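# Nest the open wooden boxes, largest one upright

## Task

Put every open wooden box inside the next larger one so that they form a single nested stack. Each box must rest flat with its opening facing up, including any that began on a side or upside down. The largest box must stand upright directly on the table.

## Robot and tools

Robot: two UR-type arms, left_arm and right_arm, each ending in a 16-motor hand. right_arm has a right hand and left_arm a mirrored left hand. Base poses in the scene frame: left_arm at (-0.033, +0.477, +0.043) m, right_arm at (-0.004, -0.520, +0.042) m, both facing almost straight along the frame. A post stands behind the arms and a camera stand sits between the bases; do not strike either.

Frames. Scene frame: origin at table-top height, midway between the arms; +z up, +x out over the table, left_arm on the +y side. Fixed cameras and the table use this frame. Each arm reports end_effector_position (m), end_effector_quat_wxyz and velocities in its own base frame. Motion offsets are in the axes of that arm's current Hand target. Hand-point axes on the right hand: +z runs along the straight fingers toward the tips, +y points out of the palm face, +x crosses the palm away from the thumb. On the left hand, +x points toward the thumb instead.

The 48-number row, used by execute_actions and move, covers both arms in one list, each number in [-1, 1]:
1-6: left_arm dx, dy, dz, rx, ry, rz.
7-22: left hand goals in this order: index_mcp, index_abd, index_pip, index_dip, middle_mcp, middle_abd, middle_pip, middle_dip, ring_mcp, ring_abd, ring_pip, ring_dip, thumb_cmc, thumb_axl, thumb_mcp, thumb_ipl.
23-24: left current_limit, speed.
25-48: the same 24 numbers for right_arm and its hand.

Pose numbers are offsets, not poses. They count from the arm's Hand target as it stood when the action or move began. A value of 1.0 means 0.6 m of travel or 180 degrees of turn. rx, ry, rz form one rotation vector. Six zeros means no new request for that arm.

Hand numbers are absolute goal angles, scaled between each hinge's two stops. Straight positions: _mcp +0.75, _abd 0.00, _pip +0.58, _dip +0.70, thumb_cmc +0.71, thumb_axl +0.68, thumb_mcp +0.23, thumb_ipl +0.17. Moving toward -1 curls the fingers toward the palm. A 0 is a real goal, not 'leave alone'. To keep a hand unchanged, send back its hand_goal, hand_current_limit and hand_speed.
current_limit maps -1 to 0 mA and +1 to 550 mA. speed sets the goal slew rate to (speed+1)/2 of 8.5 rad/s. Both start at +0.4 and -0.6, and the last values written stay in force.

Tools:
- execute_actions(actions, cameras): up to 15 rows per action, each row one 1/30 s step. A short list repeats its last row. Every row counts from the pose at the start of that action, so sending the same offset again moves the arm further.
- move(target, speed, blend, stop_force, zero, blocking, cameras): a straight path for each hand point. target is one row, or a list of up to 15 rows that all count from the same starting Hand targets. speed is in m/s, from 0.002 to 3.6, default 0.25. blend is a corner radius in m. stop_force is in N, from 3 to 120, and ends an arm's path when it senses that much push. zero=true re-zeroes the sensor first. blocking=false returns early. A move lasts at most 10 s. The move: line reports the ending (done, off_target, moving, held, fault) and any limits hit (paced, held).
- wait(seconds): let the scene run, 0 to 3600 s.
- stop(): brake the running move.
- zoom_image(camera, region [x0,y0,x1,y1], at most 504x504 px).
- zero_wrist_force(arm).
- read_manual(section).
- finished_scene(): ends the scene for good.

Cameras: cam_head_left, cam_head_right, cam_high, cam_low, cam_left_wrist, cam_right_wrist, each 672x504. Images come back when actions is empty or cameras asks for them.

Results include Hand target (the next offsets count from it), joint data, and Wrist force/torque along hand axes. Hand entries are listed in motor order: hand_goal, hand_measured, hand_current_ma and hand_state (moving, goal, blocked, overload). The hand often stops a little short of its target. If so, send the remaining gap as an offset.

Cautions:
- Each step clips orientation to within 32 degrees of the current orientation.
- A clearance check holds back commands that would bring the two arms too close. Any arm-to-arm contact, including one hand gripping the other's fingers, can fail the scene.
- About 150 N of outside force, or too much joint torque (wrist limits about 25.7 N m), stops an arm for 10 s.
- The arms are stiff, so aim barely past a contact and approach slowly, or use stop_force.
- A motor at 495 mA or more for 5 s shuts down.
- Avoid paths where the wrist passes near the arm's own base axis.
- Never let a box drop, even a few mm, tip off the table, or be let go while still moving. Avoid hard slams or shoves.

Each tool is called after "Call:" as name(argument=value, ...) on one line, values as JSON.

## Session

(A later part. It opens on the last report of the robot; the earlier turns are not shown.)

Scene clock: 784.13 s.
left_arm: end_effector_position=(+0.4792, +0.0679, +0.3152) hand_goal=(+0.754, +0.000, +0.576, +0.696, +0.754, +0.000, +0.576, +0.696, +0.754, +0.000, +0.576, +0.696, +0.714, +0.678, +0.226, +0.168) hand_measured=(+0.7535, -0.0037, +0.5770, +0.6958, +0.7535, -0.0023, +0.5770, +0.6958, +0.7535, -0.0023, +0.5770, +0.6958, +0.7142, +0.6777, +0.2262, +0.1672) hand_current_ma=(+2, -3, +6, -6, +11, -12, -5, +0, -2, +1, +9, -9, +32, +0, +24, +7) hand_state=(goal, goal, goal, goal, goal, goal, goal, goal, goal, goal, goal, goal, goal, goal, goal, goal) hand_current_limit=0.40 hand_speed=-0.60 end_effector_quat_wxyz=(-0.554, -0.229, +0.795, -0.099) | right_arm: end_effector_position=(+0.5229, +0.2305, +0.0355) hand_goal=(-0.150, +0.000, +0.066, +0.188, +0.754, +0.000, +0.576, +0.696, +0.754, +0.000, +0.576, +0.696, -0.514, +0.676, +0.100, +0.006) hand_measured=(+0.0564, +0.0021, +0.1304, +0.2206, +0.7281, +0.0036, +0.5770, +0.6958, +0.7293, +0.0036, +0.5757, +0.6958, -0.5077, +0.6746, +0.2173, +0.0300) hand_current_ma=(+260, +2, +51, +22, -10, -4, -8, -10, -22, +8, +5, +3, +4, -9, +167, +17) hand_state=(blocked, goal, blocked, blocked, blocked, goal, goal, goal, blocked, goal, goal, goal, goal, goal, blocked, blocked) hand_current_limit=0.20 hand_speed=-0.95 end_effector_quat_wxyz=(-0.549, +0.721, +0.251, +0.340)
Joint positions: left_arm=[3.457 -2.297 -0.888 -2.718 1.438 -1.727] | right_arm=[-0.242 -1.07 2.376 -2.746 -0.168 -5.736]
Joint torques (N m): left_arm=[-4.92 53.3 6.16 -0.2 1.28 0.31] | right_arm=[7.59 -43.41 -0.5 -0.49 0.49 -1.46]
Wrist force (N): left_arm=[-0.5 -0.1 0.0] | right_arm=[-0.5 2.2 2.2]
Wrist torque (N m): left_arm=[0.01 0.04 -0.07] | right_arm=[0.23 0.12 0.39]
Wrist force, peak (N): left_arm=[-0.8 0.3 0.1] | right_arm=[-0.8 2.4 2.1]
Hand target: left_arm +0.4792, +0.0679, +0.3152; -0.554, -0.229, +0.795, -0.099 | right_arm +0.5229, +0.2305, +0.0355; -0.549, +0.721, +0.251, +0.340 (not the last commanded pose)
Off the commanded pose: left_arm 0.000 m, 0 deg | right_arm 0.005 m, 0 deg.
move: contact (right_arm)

Call:
move(target=[[0,0,0,0,0,0,0.754,0,0.576,0.696,0.754,0,0.576,0.696,0.754,0,0.576,0.696,0.714,0.678,0.226,0.168,0.4,-0.6,-0.014,-0.0073,-0.002,0,0,0,-0.15,0,0.0657,0.1884,0.754,0,0.576,0.696,0.754,0,0.576,0.696,-0.514,0.6766,0.10,0.0054,0.2,-0.95],[0,0,0,0,0,0,0.754,0,0.576,0.696,0.754,0,0.576,0.696,0.754,0,0.576,0.696,0.714,0.678,0.226,0.168,0.4,-0.6,-0.0315,-0.0123,-0.0033,0,0,0,-0.15,0,0.0657,0.1884,0.754,0,0.576,0.696,0.754,0,0.576,0.696,-0.514,0.6766,0.10,0.0054,0.2,-0.95],[0,0,0,0,0,0,0.754,0,0.576,0.696,0.754,0,0.576,0.696,0.754,0,0.576,0.696,0.714,0.678,0.226,0.168,0.4,-0.6,-0.0483,-0.0148,-0.004,0,0,0,-0.15,0,0.0657,0.1884,0.754,0,0.576,0.696,0.754,0,0.576,0.696,-0.514,0.6766,0.10,0.0054,0.2,-0.95]], speed=0.02, blend=0.003, cameras=["cam_low","cam_high","cam_head_left"])

Call:
zoom_image(camera="cam_low", region=[472, 160, 672, 320])

Call:
zoom_image(camera="cam_high", region=[290, 80, 390, 180])

Scene clock: 794.63 s.
left_arm: end_effector_position=(+0.4792, +0.0679, +0.3152) hand_goal=(+0.754, +0.000, +0.576, +0.696, +0.754, +0.000, +0.576, +0.696, +0.754, +0.000, +0.576, +0.696, +0.714, +0.678, +0.226, +0.168) hand_measured=(+0.7535, -0.0023, +0.5770, +0.6958, +0.7535, -0.0023, +0.5770, +0.6958, +0.7535, -0.0023, +0.5770, +0.6958, +0.7142, +0.6777, +0.2262, +0.1681) hand_current_ma=(-7, -8, +8, -13, -2, -18, -19, -20, -6, -5, -3, -12, +6, -7, +4, +12) hand_state=(goal, goal, goal, goal, goal, goal, goal, goal, goal, goal, goal, goal, goal, goal, goal, goal) hand_current_limit=0.40 hand_speed=-0.60 end_effector_quat_wxyz=(-0.554, -0.229, +0.795, -0.099) | right_arm: end_effector_position=(+0.4972, +0.2309, +0.0191) hand_goal=(-0.150, +0.000, +0.066, +0.188, +0.754, +0.000, +0.576, +0.696, +0.754, +0.000, +0.576, +0.696, -0.514, +0.676, +0.100, +0.006) hand_measured=(+0.0516, -0.0360, +0.1304, +0.2206, +0.7281, +0.0036, +0.5770, +0.6958, +0.7306, +0.0036, +0.5757, +0.6958, -0.4977, +0.6735, +0.2183, +0.0376) hand_current_ma=(+249, -12, +53, +22, -7, -1, -3, -7, -21, +4, +9, +1, +13, -11, +169, +30) hand_state=(blocked, blocked, blocked, blocked, blocked, goal, goal, goal, blocked, goal, goal, goal, goal, goal, blocked, blocked) hand_current_limit=0.20 hand_speed=-0.95 end_effector_quat_wxyz=(-0.549, +0.721, +0.251, +0.340)
Joint positions: left_arm=[3.457 -2.297 -0.888 -2.718 1.438 -1.727] | right_arm=[-0.257 -1.063 2.443 -2.732 -0.17 -5.824]
Joint torques (N m): left_arm=[-5.6 52.29 6.03 -0.07 1.22 0.3] | right_arm=[-1.58 -40.96 -10.63 -0.25 0.51 1.69]
Wrist force (N): left_arm=[-0.5 0.0 -0.1] | right_arm=[1.0 0.0 1.0]
Wrist torque (N m): left_arm=[0.03 0.04 -0.08] | right_arm=[0.10 0.08 0.47]
Wrist force, peak (N): left_arm=[-0.8 0.2 0.0] | right_arm=[-0.4 2.6 2.0]
Hand target: left_arm +0.4792, +0.0679, +0.3152; -0.554, -0.229, +0.795, -0.099 | right_arm +0.4972, +0.2309, +0.0192; -0.549, +0.721, +0.251, +0.340
Off the commanded pose: left_arm 0.000 m, 0 deg | right_arm 0.000 m, 0 deg.
move: done
Images, in order (width x height): cam_head_left 672x504, cam_high 672x504, cam_low 672x504.

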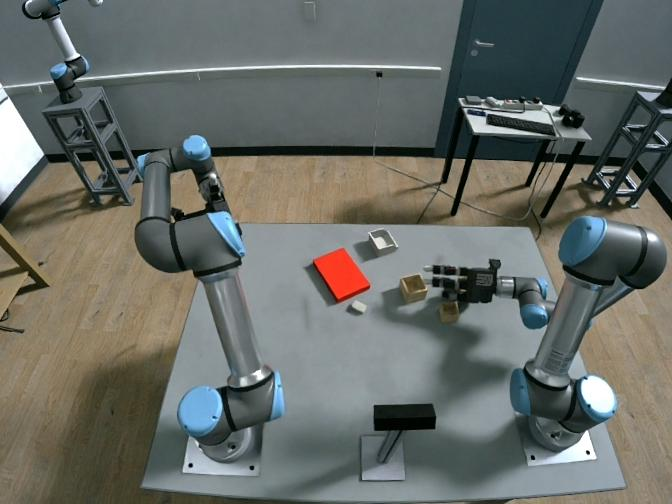

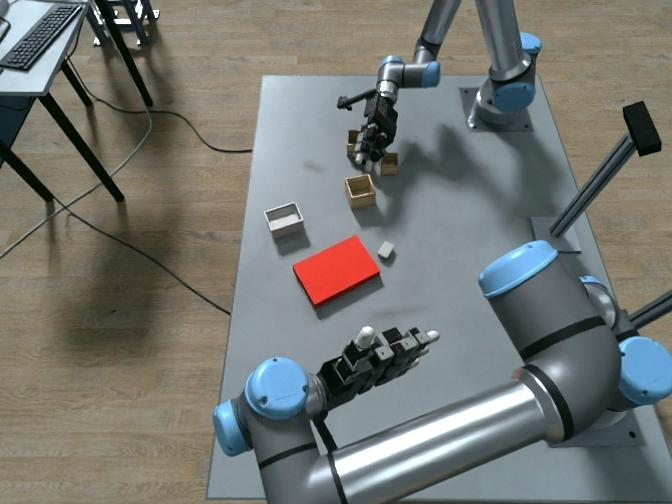

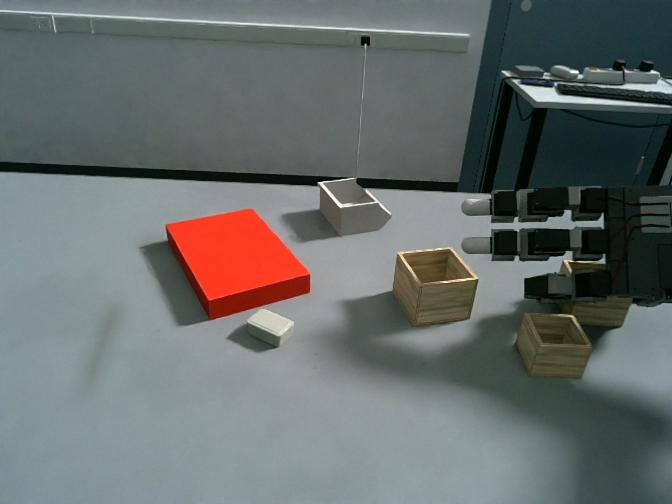

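Scaled by 2.520.

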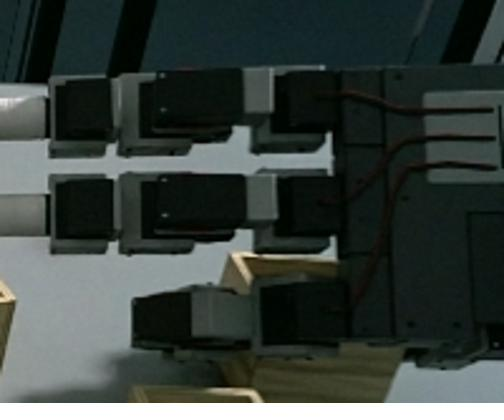

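Scaled by 5.040.

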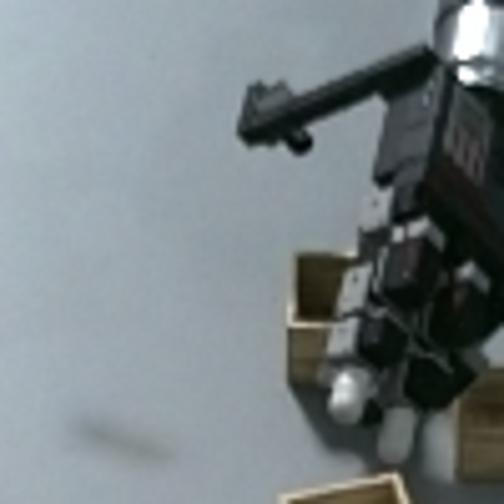

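Call:
move(target=[[0,0,0,0,0,0,0.754,0,0.576,0.696,0.754,0,0.576,0.696,0.754,0,0.576,0.696,0.714,0.678,0.226,0.168,0.4,-0.6,0,0,0,0,0,0,0.2466,0,0.0657,0.1884,0.754,0,0.576,0.696,0.754,0,0.576,0.696,-0.514,0.6766,0.36,0.0054,0.2,-0.9],[0,0,0,0,0,0,0.754,0,0.576,0.696,0.754,0,0.576,0.696,0.754,0,0.576,0.696,0.714,0.678,0.226,0.168,0.4,-0.6,0,-0.3,-0.08,0,0,0,0.2466,0,0.0657,0.1884,0.754,0,0.576,0.696,0.754,0,0.576,0.696,-0.514,0.6766,0.36,0.0054,0.2,-0.9]], speed=[0.1,0.15], cameras=["cam_low","cam_high"])

Call:
zoom_image(camera="cam_low", region=[472, 200, 672, 360])

Call:
zoom_image(camera="cam_high", region=[320, 100, 420, 220])

Scene clock: 820.47 s.
left_arm: end_effector_position=(+0.4792, +0.0679, +0.3152) hand_goal=(+0.754, +0.000, +0.576, +0.696, +0.754, +0.000, +0.576, +0.696, +0.754, +0.000, +0.576, +0.696, +0.714, +0.678, +0.226, +0.168) hand_measured=(+0.7535, -0.0023, +0.5770, +0.6958, +0.7535, -0.0023, +0.5770, +0.6958, +0.7535, -0.0037, +0.5770, +0.6971, +0.7142, +0.6767, +0.2252, +0.1681) hand_current_ma=(-8, -6, +23, -13, +21, -11, -9, -16, -10, +1, +7, +4, +18, -12, +5, -4) hand_state=(goal, goal, goal, goal, goal, goal, goal, goal, goal, goal, goal, goal, goal, goal, goal, goal) hand_current_limit=0.40 hand_speed=-0.60 end_effector_quat_wxyz=(-0.554, -0.229, +0.795, -0.099) | right_arm: end_effector_position=(+0.3548, +0.2343, +0.1388) hand_goal=(+0.246, +0.000, +0.066, +0.188, +0.754, +0.000, +0.576, +0.696, +0.754, +0.000, +0.576, +0.696, -0.514, +0.676, +0.360, +0.006) hand_measured=(+0.2204, -0.0008, +0.0753, +0.1976, +0.7281, +0.0036, +0.5770, +0.6958, +0.7293, +0.0036, +0.5757, +0.6958, -0.4977, +0.6746, +0.3489, +0.0090) hand_current_ma=(-22, +3, +1, +5, -9, +1, -5, -7, -20, +7, +4, +4, +13, -8, -5, -2) hand_state=(blocked, goal, goal, goal, blocked, goal, goal, goal, blocked, goal, goal, goal, goal, goal, goal, goal) hand_current_limit=0.20 hand_speed=-0.90 end_effector_quat_wxyz=(-0.540, +0.730, +0.246, +0.340)
Joint positions: left_arm=[3.457 -2.297 -0.888 -2.718 1.438 -1.727] | right_arm=[-0.388 -1.977 2.634 -1.557 -0.24 -6.283]
Joint torques (N m): left_arm=[-5.21 54.03 6.19 -0.21 1.19 0.45] | right_arm=[4.26 -12.09 -13.32 0.09 2.77 1.76]
Wrist force (N): left_arm=[-0.4 0.2 0.0] | right_arm=[-0.2 2.2 1.7]
Wrist torque (N m): left_arm=[0.06 0.03 -0.07] | right_arm=[0.26 0.08 0.42]
Wrist force, peak (N): left_arm=[-0.8 0.0 0.2] | right_arm=[-0.4 3.7 2.5]
Hand target: left_arm +0.4792, +0.0679, +0.3152; -0.554, -0.229, +0.795, -0.099 | right_arm +0.3545, +0.2335, +0.1388; -0.549, +0.721, +0.251, +0.340
Off the commanded pose: left_arm 0.000 m, 0 deg | right_arm 0.001 m, 2 deg.
joint sent to its limit (right arm) — joint 6 (wrist 3), lower limit. The joint targets still meet the commanded pose.
move: done
Images, in order (width x height): cam_high 672x504, cam_low 672x504.

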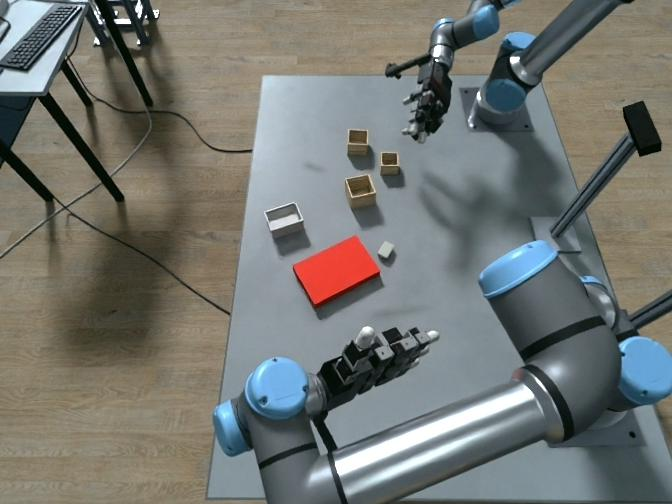

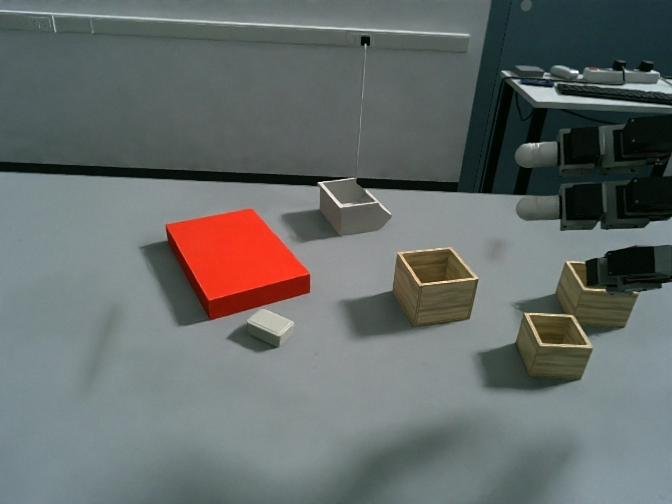

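Scaled by 2.520.

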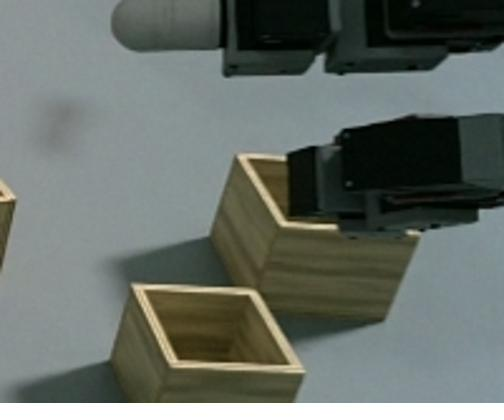

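Scaled by 4.200.

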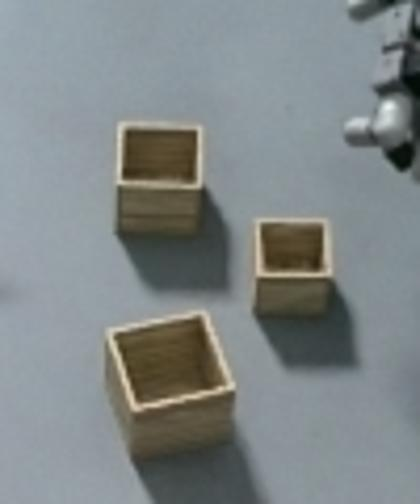

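Call:
zoom_image(camera="cam_low", region=[388, 240, 484, 330])

Call:
zoom_image(camera="cam_high", region=[340, 170, 380, 210])

Call:
zoom_image(camera="cam_high", region=[340, 122, 380, 162])

Scaled by 5.250.

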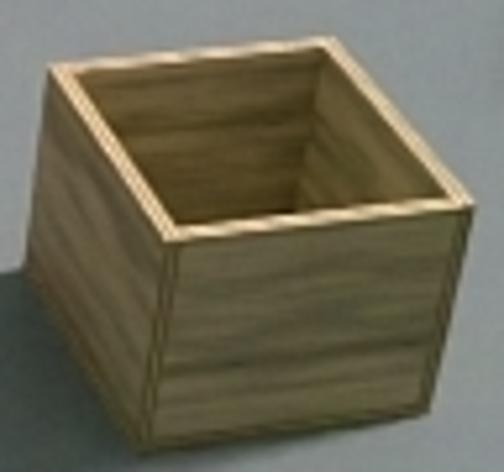

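Scaled by 12.600.

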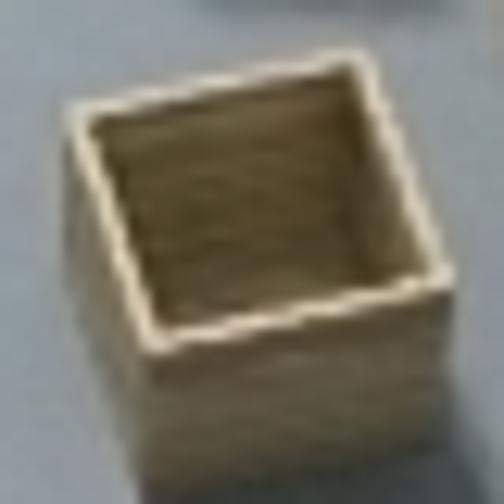

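Scaled by 12.600.

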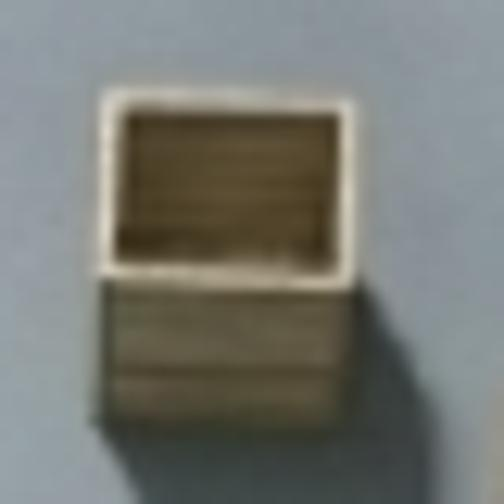

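Call:
move(target=[0,0,0,0,0,0,0.754,0,0.576,0.696,0.754,0,0.576,0.696,0.754,0,0.576,0.696,0.714,0.678,0.226,0.168,0.4,-0.6,0.2378,0.1557,-0.1793,-0.394,-0.228,0.1923,0.753,-0.073,0.577,0.696,0.753,0.073,0.577,0.696,0.137,0,-0.737,-0.174,-0.514,0.6766,0.226,0.168,0.4,-0.7], speed=0.2, cameras=["all"])

Scene clock: 903.70 s.
left_arm: end_effector_position=(+0.4792, +0.0679, +0.3152) hand_goal=(+0.754, +0.000, +0.576, +0.696, +0.754, +0.000, +0.576, +0.696, +0.754, +0.000, +0.576, +0.696, +0.714, +0.678, +0.226, +0.168) hand_measured=(+0.7535, -0.0023, +0.5770, +0.6958, +0.7523, -0.0023, +0.5770, +0.6958, +0.7535, -0.0023, +0.5770, +0.6958, +0.7142, +0.6767, +0.2262, +0.1681) hand_current_ma=(+0, -2, +7, -7, +1, -10, -8, +1, +5, +17, +8, +2, +18, -2, -15, +9) hand_state=(goal, goal, goal, goal, goal, goal, goal, goal, goal, goal, goal, goal, goal, goal, goal, goal) hand_current_limit=0.40 hand_speed=-0.60 end_effector_quat_wxyz=(-0.554, -0.229, +0.795, -0.099) | right_arm: end_effector_position=(+0.4916, +0.1031, +0.2080) hand_goal=(+0.754, -0.072, +0.578, +0.696, +0.754, +0.074, +0.578, +0.696, +0.138, +0.000, -0.736, -0.174, -0.514, +0.676, +0.226, +0.168) hand_measured=(+0.7378, -0.0579, +0.5680, +0.6932, +0.7366, +0.0769, +0.5770, +0.6958, +0.1469, +0.0021, -0.7254, -0.1706, -0.5102, +0.6746, +0.2203, +0.1643) hand_current_ma=(-22, +5, -8, -3, -1, +1, -4, -7, +4, +4, +9, +6, +4, -11, +2, -5) hand_state=(goal, goal, goal, goal, goal, goal, goal, goal, goal, goal, goal, goal, goal, goal, goal, goal) hand_current_limit=0.40 hand_speed=-0.70 end_effector_quat_wxyz=(-0.001, +1.000, -0.030, +0.001)
Joint positions: left_arm=[3.457 -2.297 -0.888 -2.718 1.438 -1.727] | right_arm=[0.1 -1.404 1.78 -1.948 -1.569 -4.552]
Joint torques (N m): left_arm=[-5.2 53.89 5.95 -0.41 1.28 0.75] | right_arm=[-9.54 -32.57 -26.88 -1.17 -1.18 0.15]
Wrist force (N): left_arm=[-0.5 0.0 0.2] | right_arm=[-0.1 0.2 2.6]
Wrist torque (N m): left_arm=[0.01 0.05 -0.08] | right_arm=[-0.03 -0.23 0.18]
Wrist force, peak (N): left_arm=[-0.9 0.2 0.0] | right_arm=[0.2 2.3 2.5]
Hand target: left_arm +0.4792, +0.0679, +0.3152; -0.554, -0.229, +0.795, -0.099 | right_arm +0.4917, +0.1030, +0.2080; -0.001, +1.000, -0.030, +0.000
Off the commanded pose: left_arm 0.000 m, 0 deg | right_arm 0.000 m, 0 deg.
move: done
cam_left_wrist: T_world_to_cam=[[0.51072, -0.34719, -0.78652, -0.00472], [0.72909, -0.3099, 0.61023, -0.56173], [-0.45562, -0.88511, 0.09486, 0.37767]] pos_world=[0.58403, 0.15856, 0.30325]
cam_right_wrist: T_world_to_cam=[[-0.84244, -0.5387, 0.00951, 0.50407], [-0.37418, 0.59767, 0.70907, -0.06768], [-0.38766, 0.59379, -0.70508, 0.39647]] pos_world=[0.55302, 0.07657, 0.32274]

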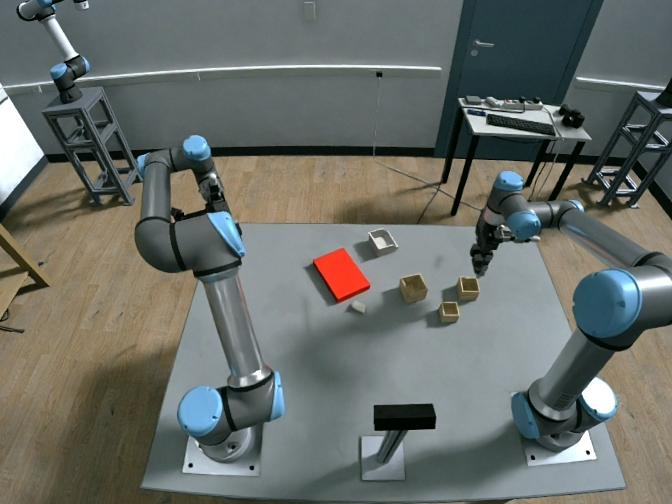

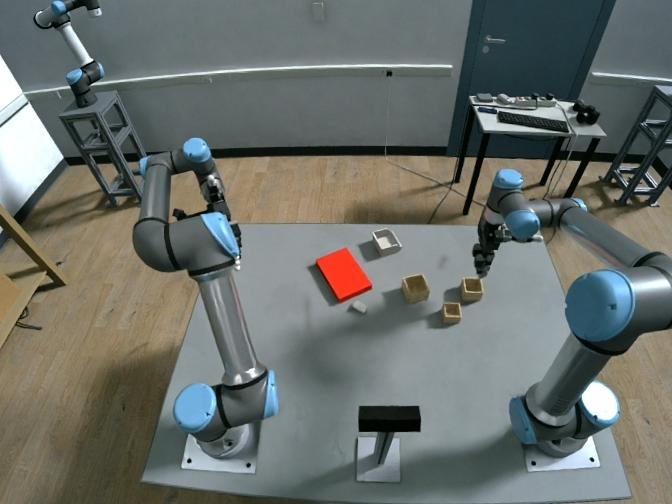

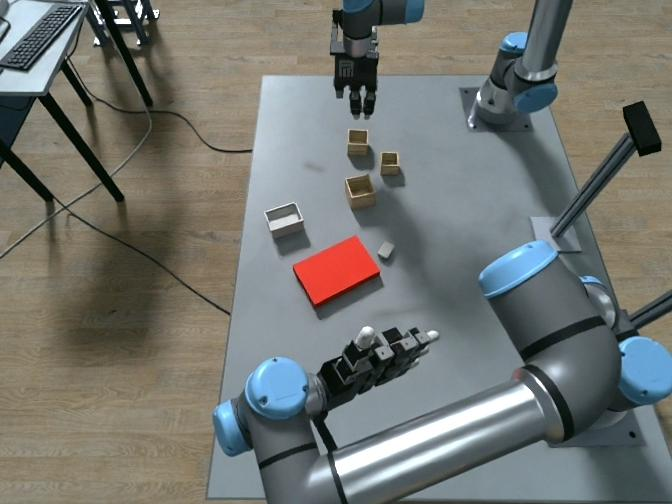

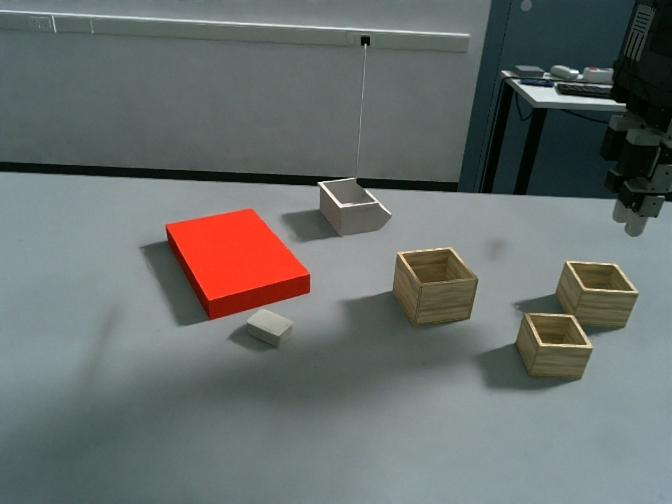

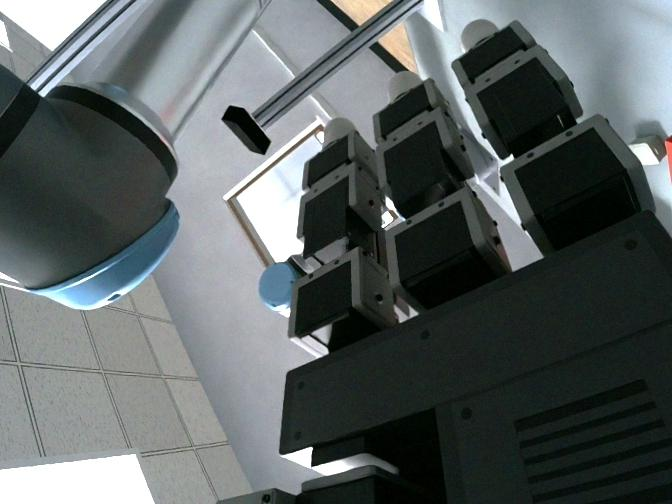

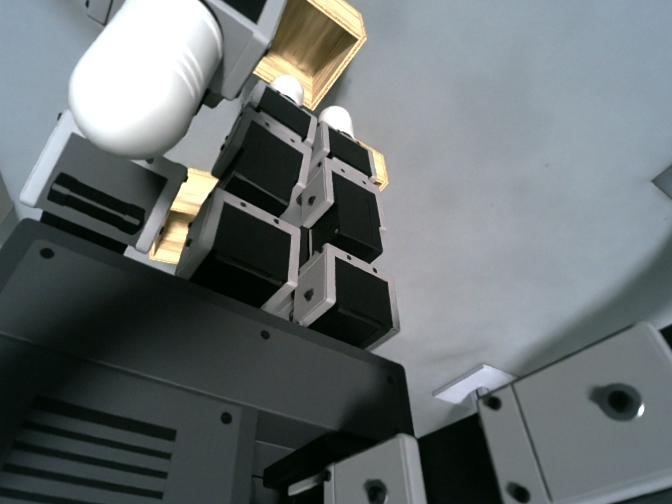

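Call:
execute_actions(actions=[], cameras=["cam_low","cam_high","cam_right_wrist"])

Scene clock: 931.90 s.
left_arm: end_effector_position=(+0.4792, +0.0679, +0.3152) hand_goal=(+0.754, +0.000, +0.576, +0.696, +0.754, +0.000, +0.576, +0.696, +0.754, +0.000, +0.576, +0.696, +0.714, +0.678, +0.226, +0.168) hand_measured=(+0.7523, -0.0023, +0.5770, +0.6958, +0.7523, -0.0023, +0.5770, +0.6958, +0.7535, -0.0023, +0.5770, +0.6958, +0.7142, +0.6767, +0.2252, +0.1672) hand_current_ma=(-10, -9, +1, -12, +8, -17, -6, +10, +3, +6, +13, -6, +15, -12, +7, +9) hand_state=(goal, goal, goal, goal, goal, goal, goal, goal, goal, goal, goal, goal, goal, goal, goal, goal) hand_current_limit=0.40 hand_speed=-0.60 end_effector_quat_wxyz=(-0.554, -0.229, +0.795, -0.099) | right_arm: end_effector_position=(+0.4917, +0.1030, +0.2080) hand_goal=(+0.754, -0.072, +0.578, +0.696, +0.754, +0.074, +0.578, +0.696, +0.138, +0.000, -0.736, -0.174, -0.514, +0.676, +0.226, +0.168) hand_measured=(+0.7378, -0.0579, +0.5680, +0.6932, +0.7366, +0.0769, +0.5770, +0.6958, +0.1469, +0.0036, -0.7254, -0.1706, -0.5115, +0.6735, +0.2203, +0.1643) hand_current_ma=(-15, +5, -7, +0, -2, +1, -5, -5, -2, +1, +10, +6, +9, -11, -4, -5) hand_state=(goal, goal, goal, goal, goal, goal, goal, goal, goal, goal, goal, goal, goal, goal, goal, goal) hand_current_limit=0.40 hand_speed=-0.70 end_effector_quat_wxyz=(-0.001, +1.000, -0.030, +0.000)
Joint positions: left_arm=[3.457 -2.297 -0.888 -2.718 1.438 -1.727] | right_arm=[0.1 -1.404 1.779 -1.948 -1.57 -4.552]
Joint velocities: within noise
Joint torques (N m): left_arm=[-5.26 53.37 5.76 -0.45 1.36 0.56] | right_arm=[-9.42 -26.54 -25.93 -0.33 -1.19 1.98]
Wrist force (N): left_arm=[-0.6 0.1 0.2] | right_arm=[-0.3 0.3 2.3]
Wrist torque (N m): left_arm=[0.02 0.07 -0.09] | right_arm=[0.00 -0.20 0.16]
Wrist force, peak (N): left_arm=[-0.9 0.0 0.0] | right_arm=[-0.5 0.2 2.7]
Hand target: left_arm +0.4792, +0.0679, +0.3152; -0.554, -0.229, +0.795, -0.099 | right_arm +0.4917, +0.1030, +0.2080; -0.001, +1.000, -0.030, +0.000
Off the commanded pose: left_arm 0.000 m, 0 deg | right_arm 0.000 m, 0 deg.
camera_calibration:
cam_right_wrist: T_world_to_cam=[[-0.84255, -0.53853, 0.00978, 0.50397], [-0.37395, 0.59793, 0.70897, -0.06774], [-0.38765, 0.59368, -0.70517, 0.39657]] pos_world=[0.55302, 0.07647, 0.32274]
Images, in order (width x height): cam_high 672x504, cam_low 672x504, cam_right_wrist 672x504.

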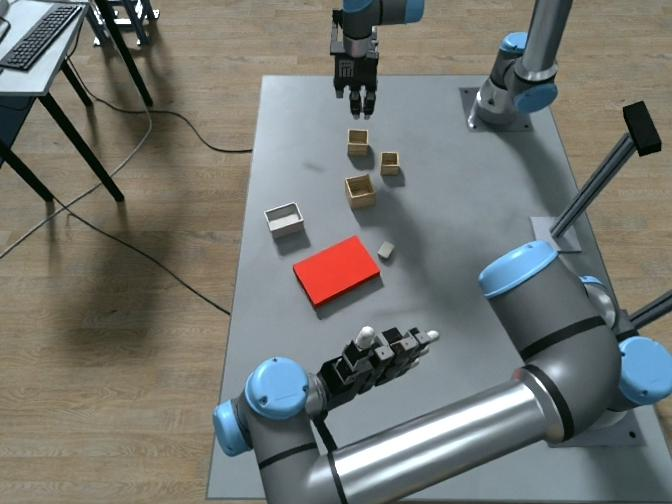

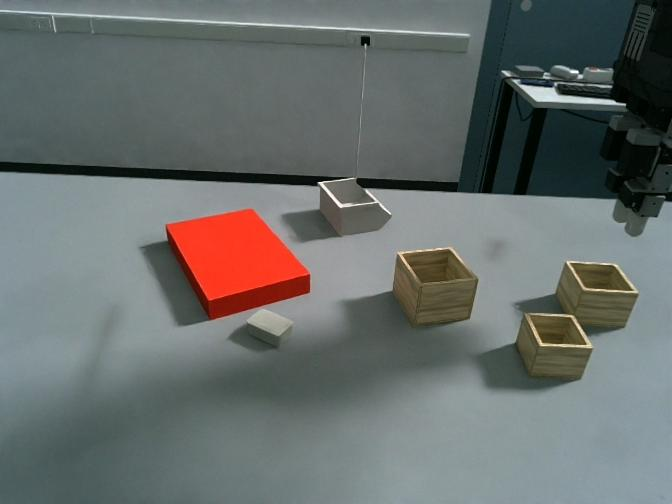

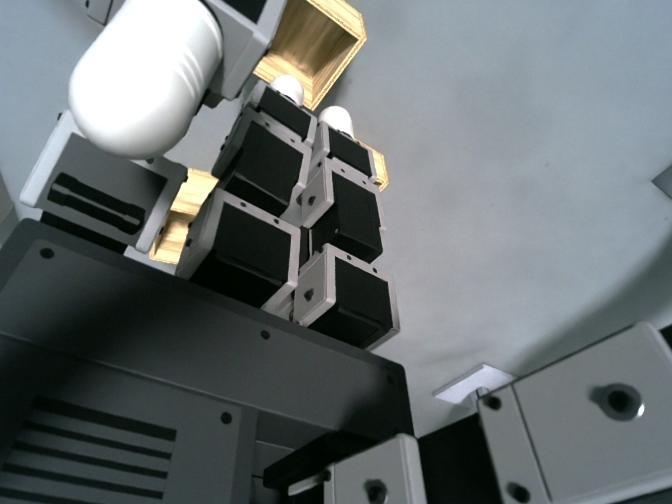

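Call:
move(target=[0,0,0,0,0,0,0.754,0,0.576,0.696,0.754,0,0.576,0.696,0.754,0,0.576,0.696,0.714,0.678,0.226,0.168,0.4,-0.6, 0.0015,0,0.1008,0,0,0,0.753,-0.073,0.577,0.696,0.753,0.073,0.577,0.696,0.137,0,-0.737,-0.174,-0.514,0.6766,0.226,0.168,0.4,-0.7], speed=0.08, cameras=["cam_low","cam_high","cam_head_right","cam_right_wrist"])

Call:
zoom_image(camera="cam_low", region=[500, 180, 668, 340])

Call:
zoom_image(camera="cam_high", region=[310, 70, 420, 180])

Scene clock: 1019.20 s.
left_arm: end_effector_position=(+0.4792, +0.0679, +0.3152) hand_goal=(+0.754, +0.000, +0.576, +0.696, +0.754, +0.000, +0.576, +0.696, +0.754, +0.000, +0.576, +0.696, +0.714, +0.678, +0.226, +0.168) hand_measured=(+0.7535, -0.0023, +0.5770, +0.6958, +0.7535, -0.0023, +0.5770, +0.6958, +0.7535, -0.0023, +0.5770, +0.6958, +0.7142, +0.6777, +0.2262, +0.1681) hand_current_ma=(+2, +0, +1, -12, +10, -19, -1, +12, +0, +3, +3, +1, -5, -13, +5, -5) hand_state=(goal, goal, goal, goal, goal, goal, goal, goal, goal, goal, goal, goal, goal, goal, goal, goal) hand_current_limit=0.40 hand_speed=-0.60 end_effector_quat_wxyz=(-0.554, -0.229, +0.795, -0.099) | right_arm: end_effector_position=(+0.4926, +0.1030, +0.1475) hand_goal=(+0.754, -0.072, +0.578, +0.696, +0.754, +0.074, +0.578, +0.696, +0.138, +0.000, -0.736, -0.174, -0.514, +0.676, +0.226, +0.168) hand_measured=(+0.7378, -0.0579, +0.5680, +0.6932, +0.7366, +0.0769, +0.5757, +0.6958, +0.1481, +0.0021, -0.7254, -0.1706, -0.5115, +0.6746, +0.2193, +0.1643) hand_current_ma=(-17, +5, -11, -1, -2, -4, -10, -8, +4, +11, +9, +8, +5, -12, -3, -7) hand_state=(goal, goal, goal, goal, goal, goal, goal, goal, goal, goal, goal, goal, goal, goal, goal, goal) hand_current_limit=0.40 hand_speed=-0.70 end_effector_quat_wxyz=(-0.001, +1.000, -0.030, +0.000)
Joint positions: left_arm=[3.457 -2.297 -0.888 -2.718 1.438 -1.727] | right_arm=[0.1 -1.337 1.869 -2.103 -1.57 -4.552]
Joint torques (N m): left_arm=[-5.05 53.1 6.06 -0.38 1.37 0.73] | right_arm=[-7.78 -42.7 -21.33 -2.01 0.43 -1.44]
Wrist force (N): left_arm=[-0.4 0.0 0.1] | right_arm=[-0.1 0.4 2.1]
Wrist torque (N m): left_arm=[0.02 0.04 -0.07] | right_arm=[0.00 -0.20 0.20]
Wrist force, peak (N): left_arm=[-0.9 0.1 0.0] | right_arm=[-0.3 0.2 3.1]
Hand target: left_arm +0.4792, +0.0679, +0.3152; -0.554, -0.229, +0.795, -0.099 | right_arm +0.4926, +0.1030, +0.1476; -0.001, +1.000, -0.030, +0.000
Off the commanded pose: left_arm 0.000 m, 0 deg | right_arm 0.000 m, 0 deg.
move: done
cam_right_wrist: T_world_to_cam=[[-0.84254, -0.53854, 0.0099, 0.50537], [-0.37384, 0.59791, 0.70904, -0.02455], [-0.38777, 0.5937, -0.7051, 0.35433]] pos_world=[0.55402, 0.07647, 0.26224]
Images, in order (width x height): cam_head_right 672x504, cam_high 672x504, cam_low 672x504, cam_right_wrist 672x504.

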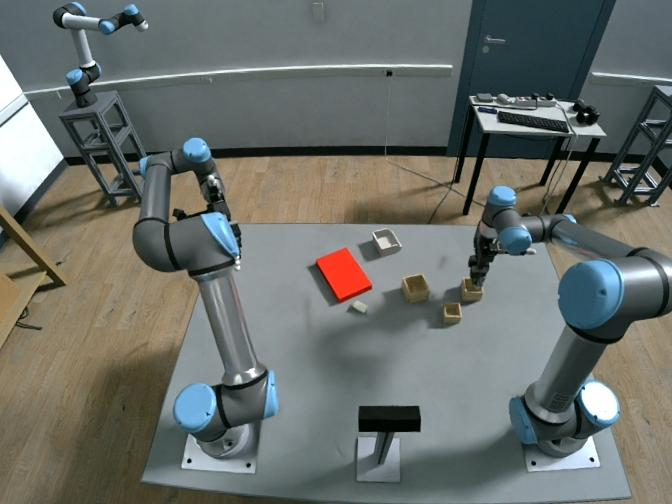

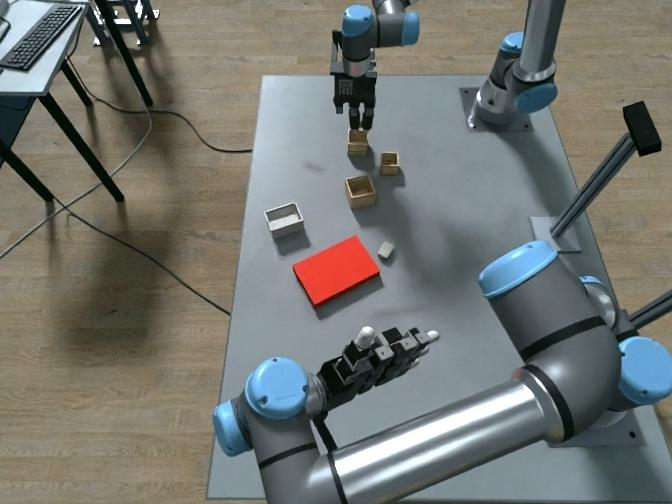

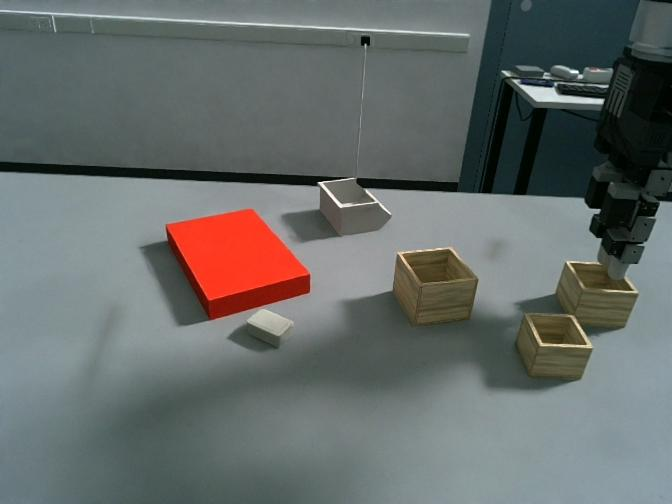

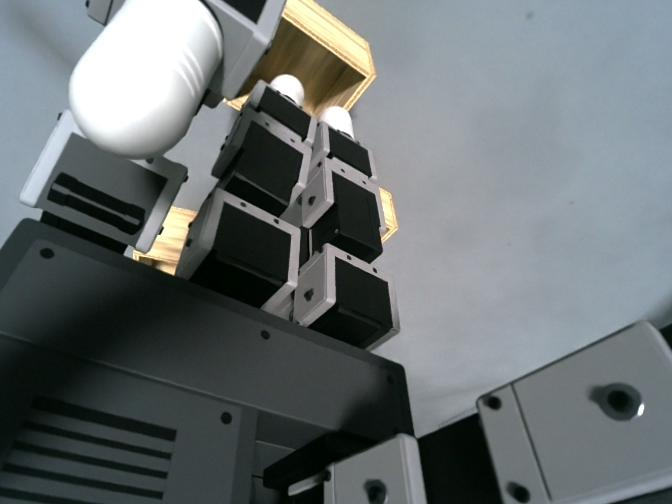

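Scaled by 3.000.

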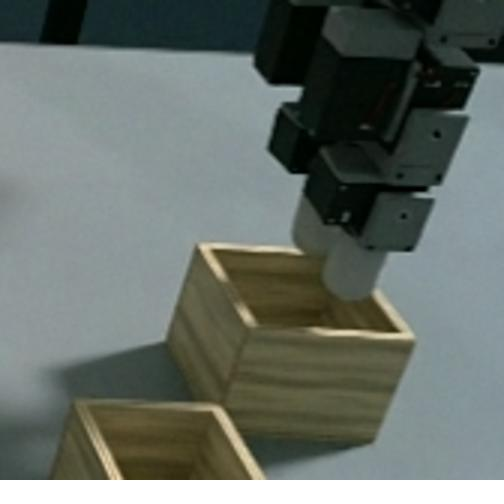

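Scaled by 4.582.

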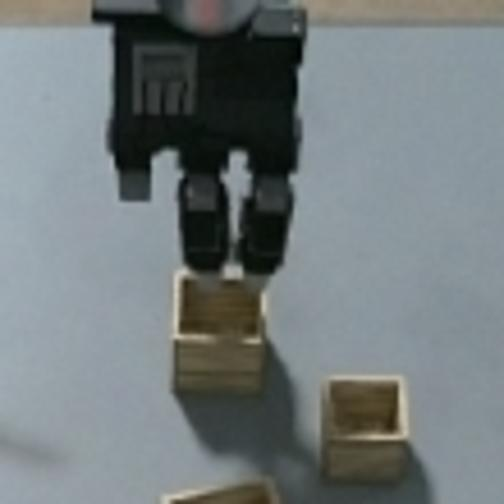

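Call:
zoom_image(camera="cam_low", region=[550, 235, 650, 335])

Call:
zoom_image(camera="cam_high", region=[335, 115, 385, 165])

Call:
zoom_image(camera="cam_head_right", region=[430, 240, 520, 330])

Scaled by 5.040.

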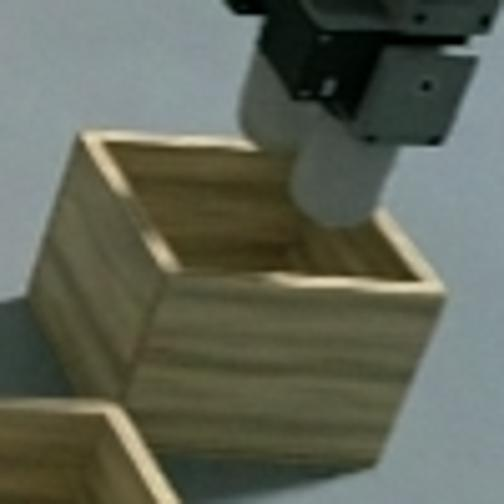

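Scaled by 10.080.

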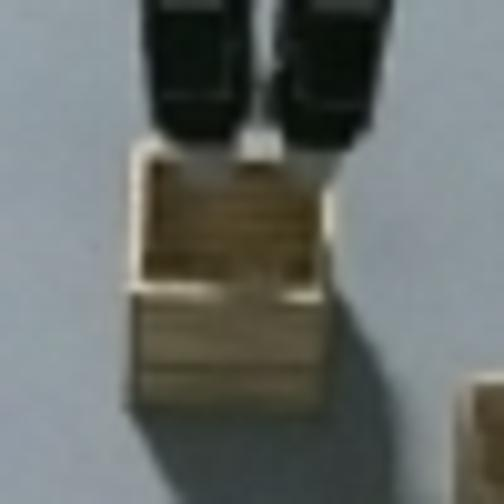

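Scaled by 5.600.

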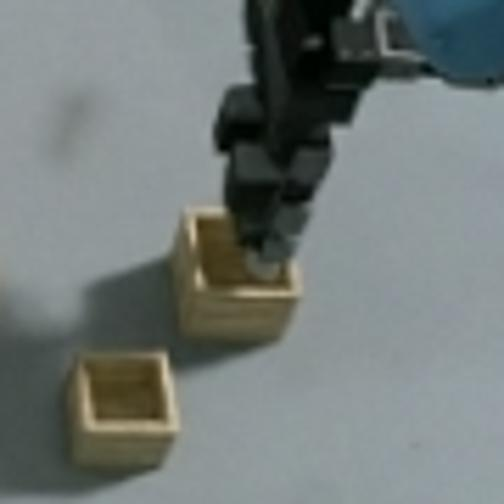

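Call:
move(target=[0,0,0,0,0,0,0.754,0,0.576,0.696,0.754,0,0.576,0.696,0.754,0,0.576,0.696,0.714,0.678,0.226,0.168,0.4,-0.6, 0.0133,-0.003,0.01,0,0,0,0.753,-0.073,0.577,0.696,0.753,0.073,0.577,0.696,0.137,0,-0.737,-0.174,-0.514,0.6766,0.226,0.168,0.4,-0.7], speed=0.05, cameras=["cam_low","cam_high","cam_head_right"])

Call:
zoom_image(camera="cam_low", region=[550, 235, 650, 335])

Call:
zoom_image(camera="cam_high", region=[335, 115, 385, 165])

Call:
zoom_image(camera="cam_head_right", region=[440, 250, 500, 310])

Scene clock: 1062.23 s.
left_arm: end_effector_position=(+0.4792, +0.0679, +0.3152) hand_goal=(+0.754, +0.000, +0.576, +0.696, +0.754, +0.000, +0.576, +0.696, +0.754, +0.000, +0.576, +0.696, +0.714, +0.678, +0.226, +0.168) hand_measured=(+0.7535, -0.0037, +0.5770, +0.6958, +0.7535, -0.0023, +0.5770, +0.6958, +0.7535, -0.0023, +0.5757, +0.6958, +0.7142, +0.6767, +0.2262, +0.1681) hand_current_ma=(-7, -8, +9, -15, +0, -5, -18, -3, +15, -7, +18, -11, +4, -14, -10, -3) hand_state=(goal, goal, goal, goal, goal, goal, goal, goal, goal, goal, goal, goal, goal, goal, goal, goal) hand_current_limit=0.40 hand_speed=-0.60 end_effector_quat_wxyz=(-0.554, -0.229, +0.795, -0.099) | right_arm: end_effector_position=(+0.5008, +0.1043, +0.1416) hand_goal=(+0.754, -0.072, +0.578, +0.696, +0.754, +0.074, +0.578, +0.696, +0.138, +0.000, -0.736, -0.174, -0.514, +0.676, +0.226, +0.168) hand_measured=(+0.7378, -0.0579, +0.5680, +0.6932, +0.7366, +0.0739, +0.5770, +0.6958, +0.1481, +0.0021, -0.7254, -0.1706, -0.5115, +0.6735, +0.2203, +0.1643) hand_current_ma=(-18, +10, -7, -3, +2, -2, -5, -7, +3, +4, +10, +7, +4, -11, -4, -3) hand_state=(goal, goal, goal, goal, goal, goal, goal, goal, goal, goal, goal, goal, goal, goal, goal, goal) hand_current_limit=0.40 hand_speed=-0.70 end_effector_quat_wxyz=(-0.001, +1.000, -0.030, +0.001) end_effector_velocity=(-0.002, -0.001, +0.001) end_effector_angular_velocity=(+0.000, +0.001, -0.001)
Joint positions: left_arm=[3.457 -2.297 -0.888 -2.718 1.438 -1.727] | right_arm=[0.101 -1.312 1.854 -2.114 -1.57 -4.551]
Joint velocities: left_arm=[within noise] | right_arm=[-0.001 -0.005 0.003 0.003 0 0]
Joint torques (N m): left_arm=[-4.55 53.81 5.42 -0.44 1.21 0.82] | right_arm=[7.52 -47.2 -13.31 -0.33 0.83 1.59]
Wrist force (N): left_arm=[-0.6 0.1 -0.1] | right_arm=[-0.4 0.2 2.3]
Wrist torque (N m): left_arm=[0.04 0.07 -0.09] | right_arm=[-0.04 -0.17 0.02]
Wrist force, peak (N): left_arm=[-0.9 0.1 0.2] | right_arm=[0.2 0.2 2.7]
Hand target: left_arm +0.4792, +0.0679, +0.3152; -0.554, -0.229, +0.795, -0.099 | right_arm +0.5007, +0.1043, +0.1416; -0.001, +1.000, -0.030, +0.000
Off the commanded pose: left_arm 0.000 m, 0 deg | right_arm 0.000 m, 0 deg.
move: done
Images, in order (width x height): cam_head_right 672x504, cam_high 672x504, cam_low 672x504.

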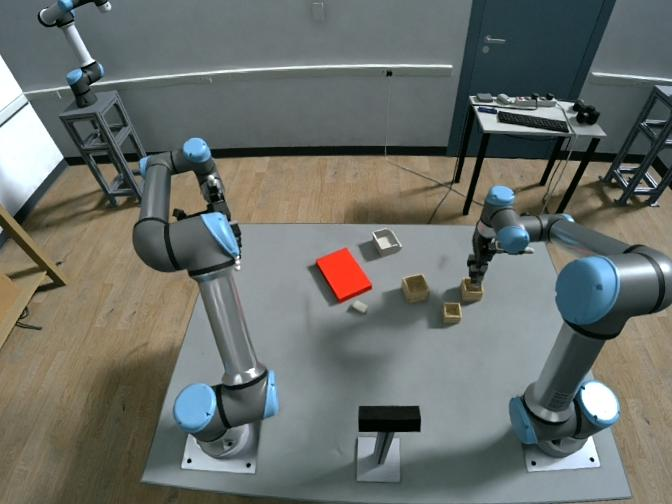

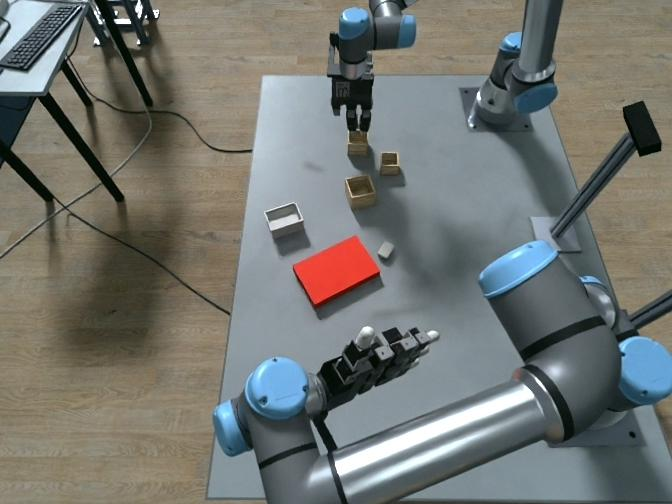

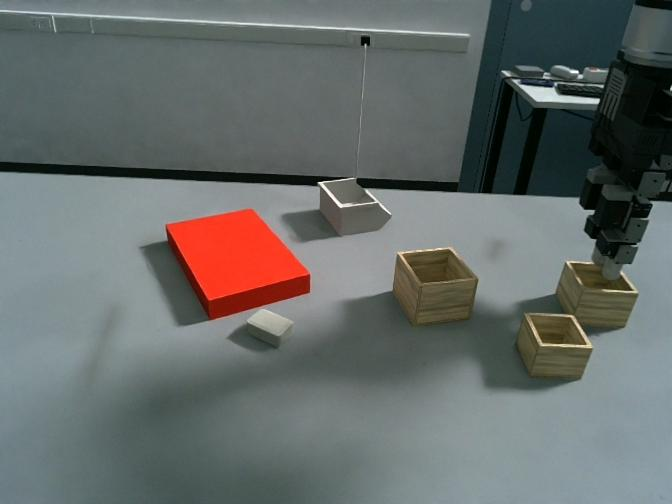

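Scaled by 5.040.

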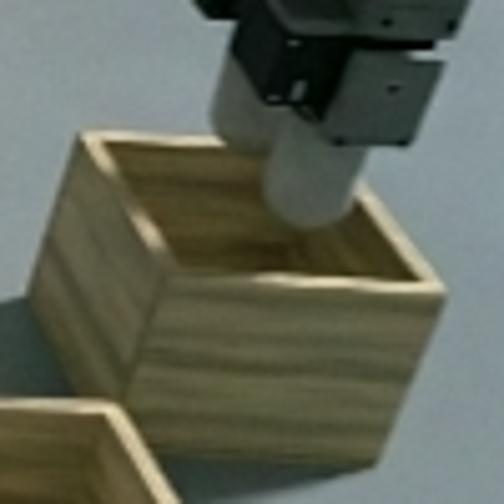

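Scaled by 10.080.

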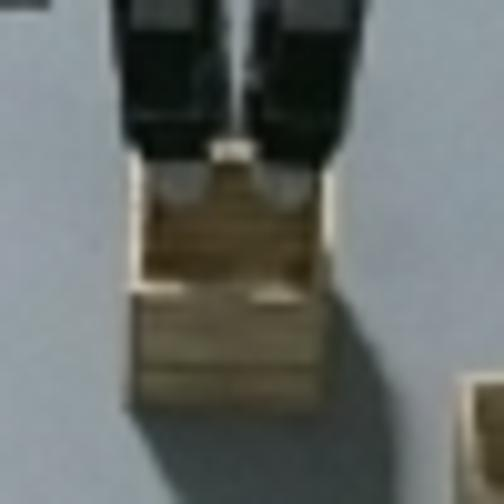

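Scaled by 8.400.

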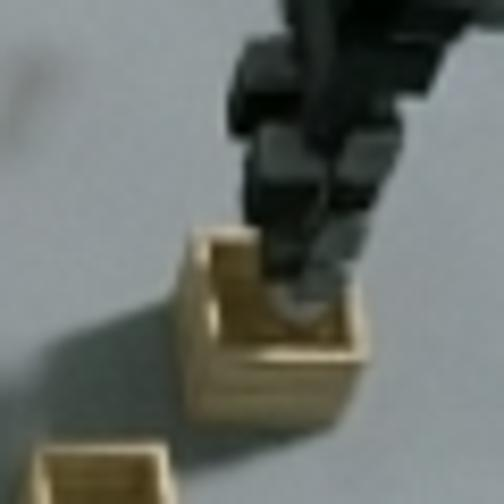

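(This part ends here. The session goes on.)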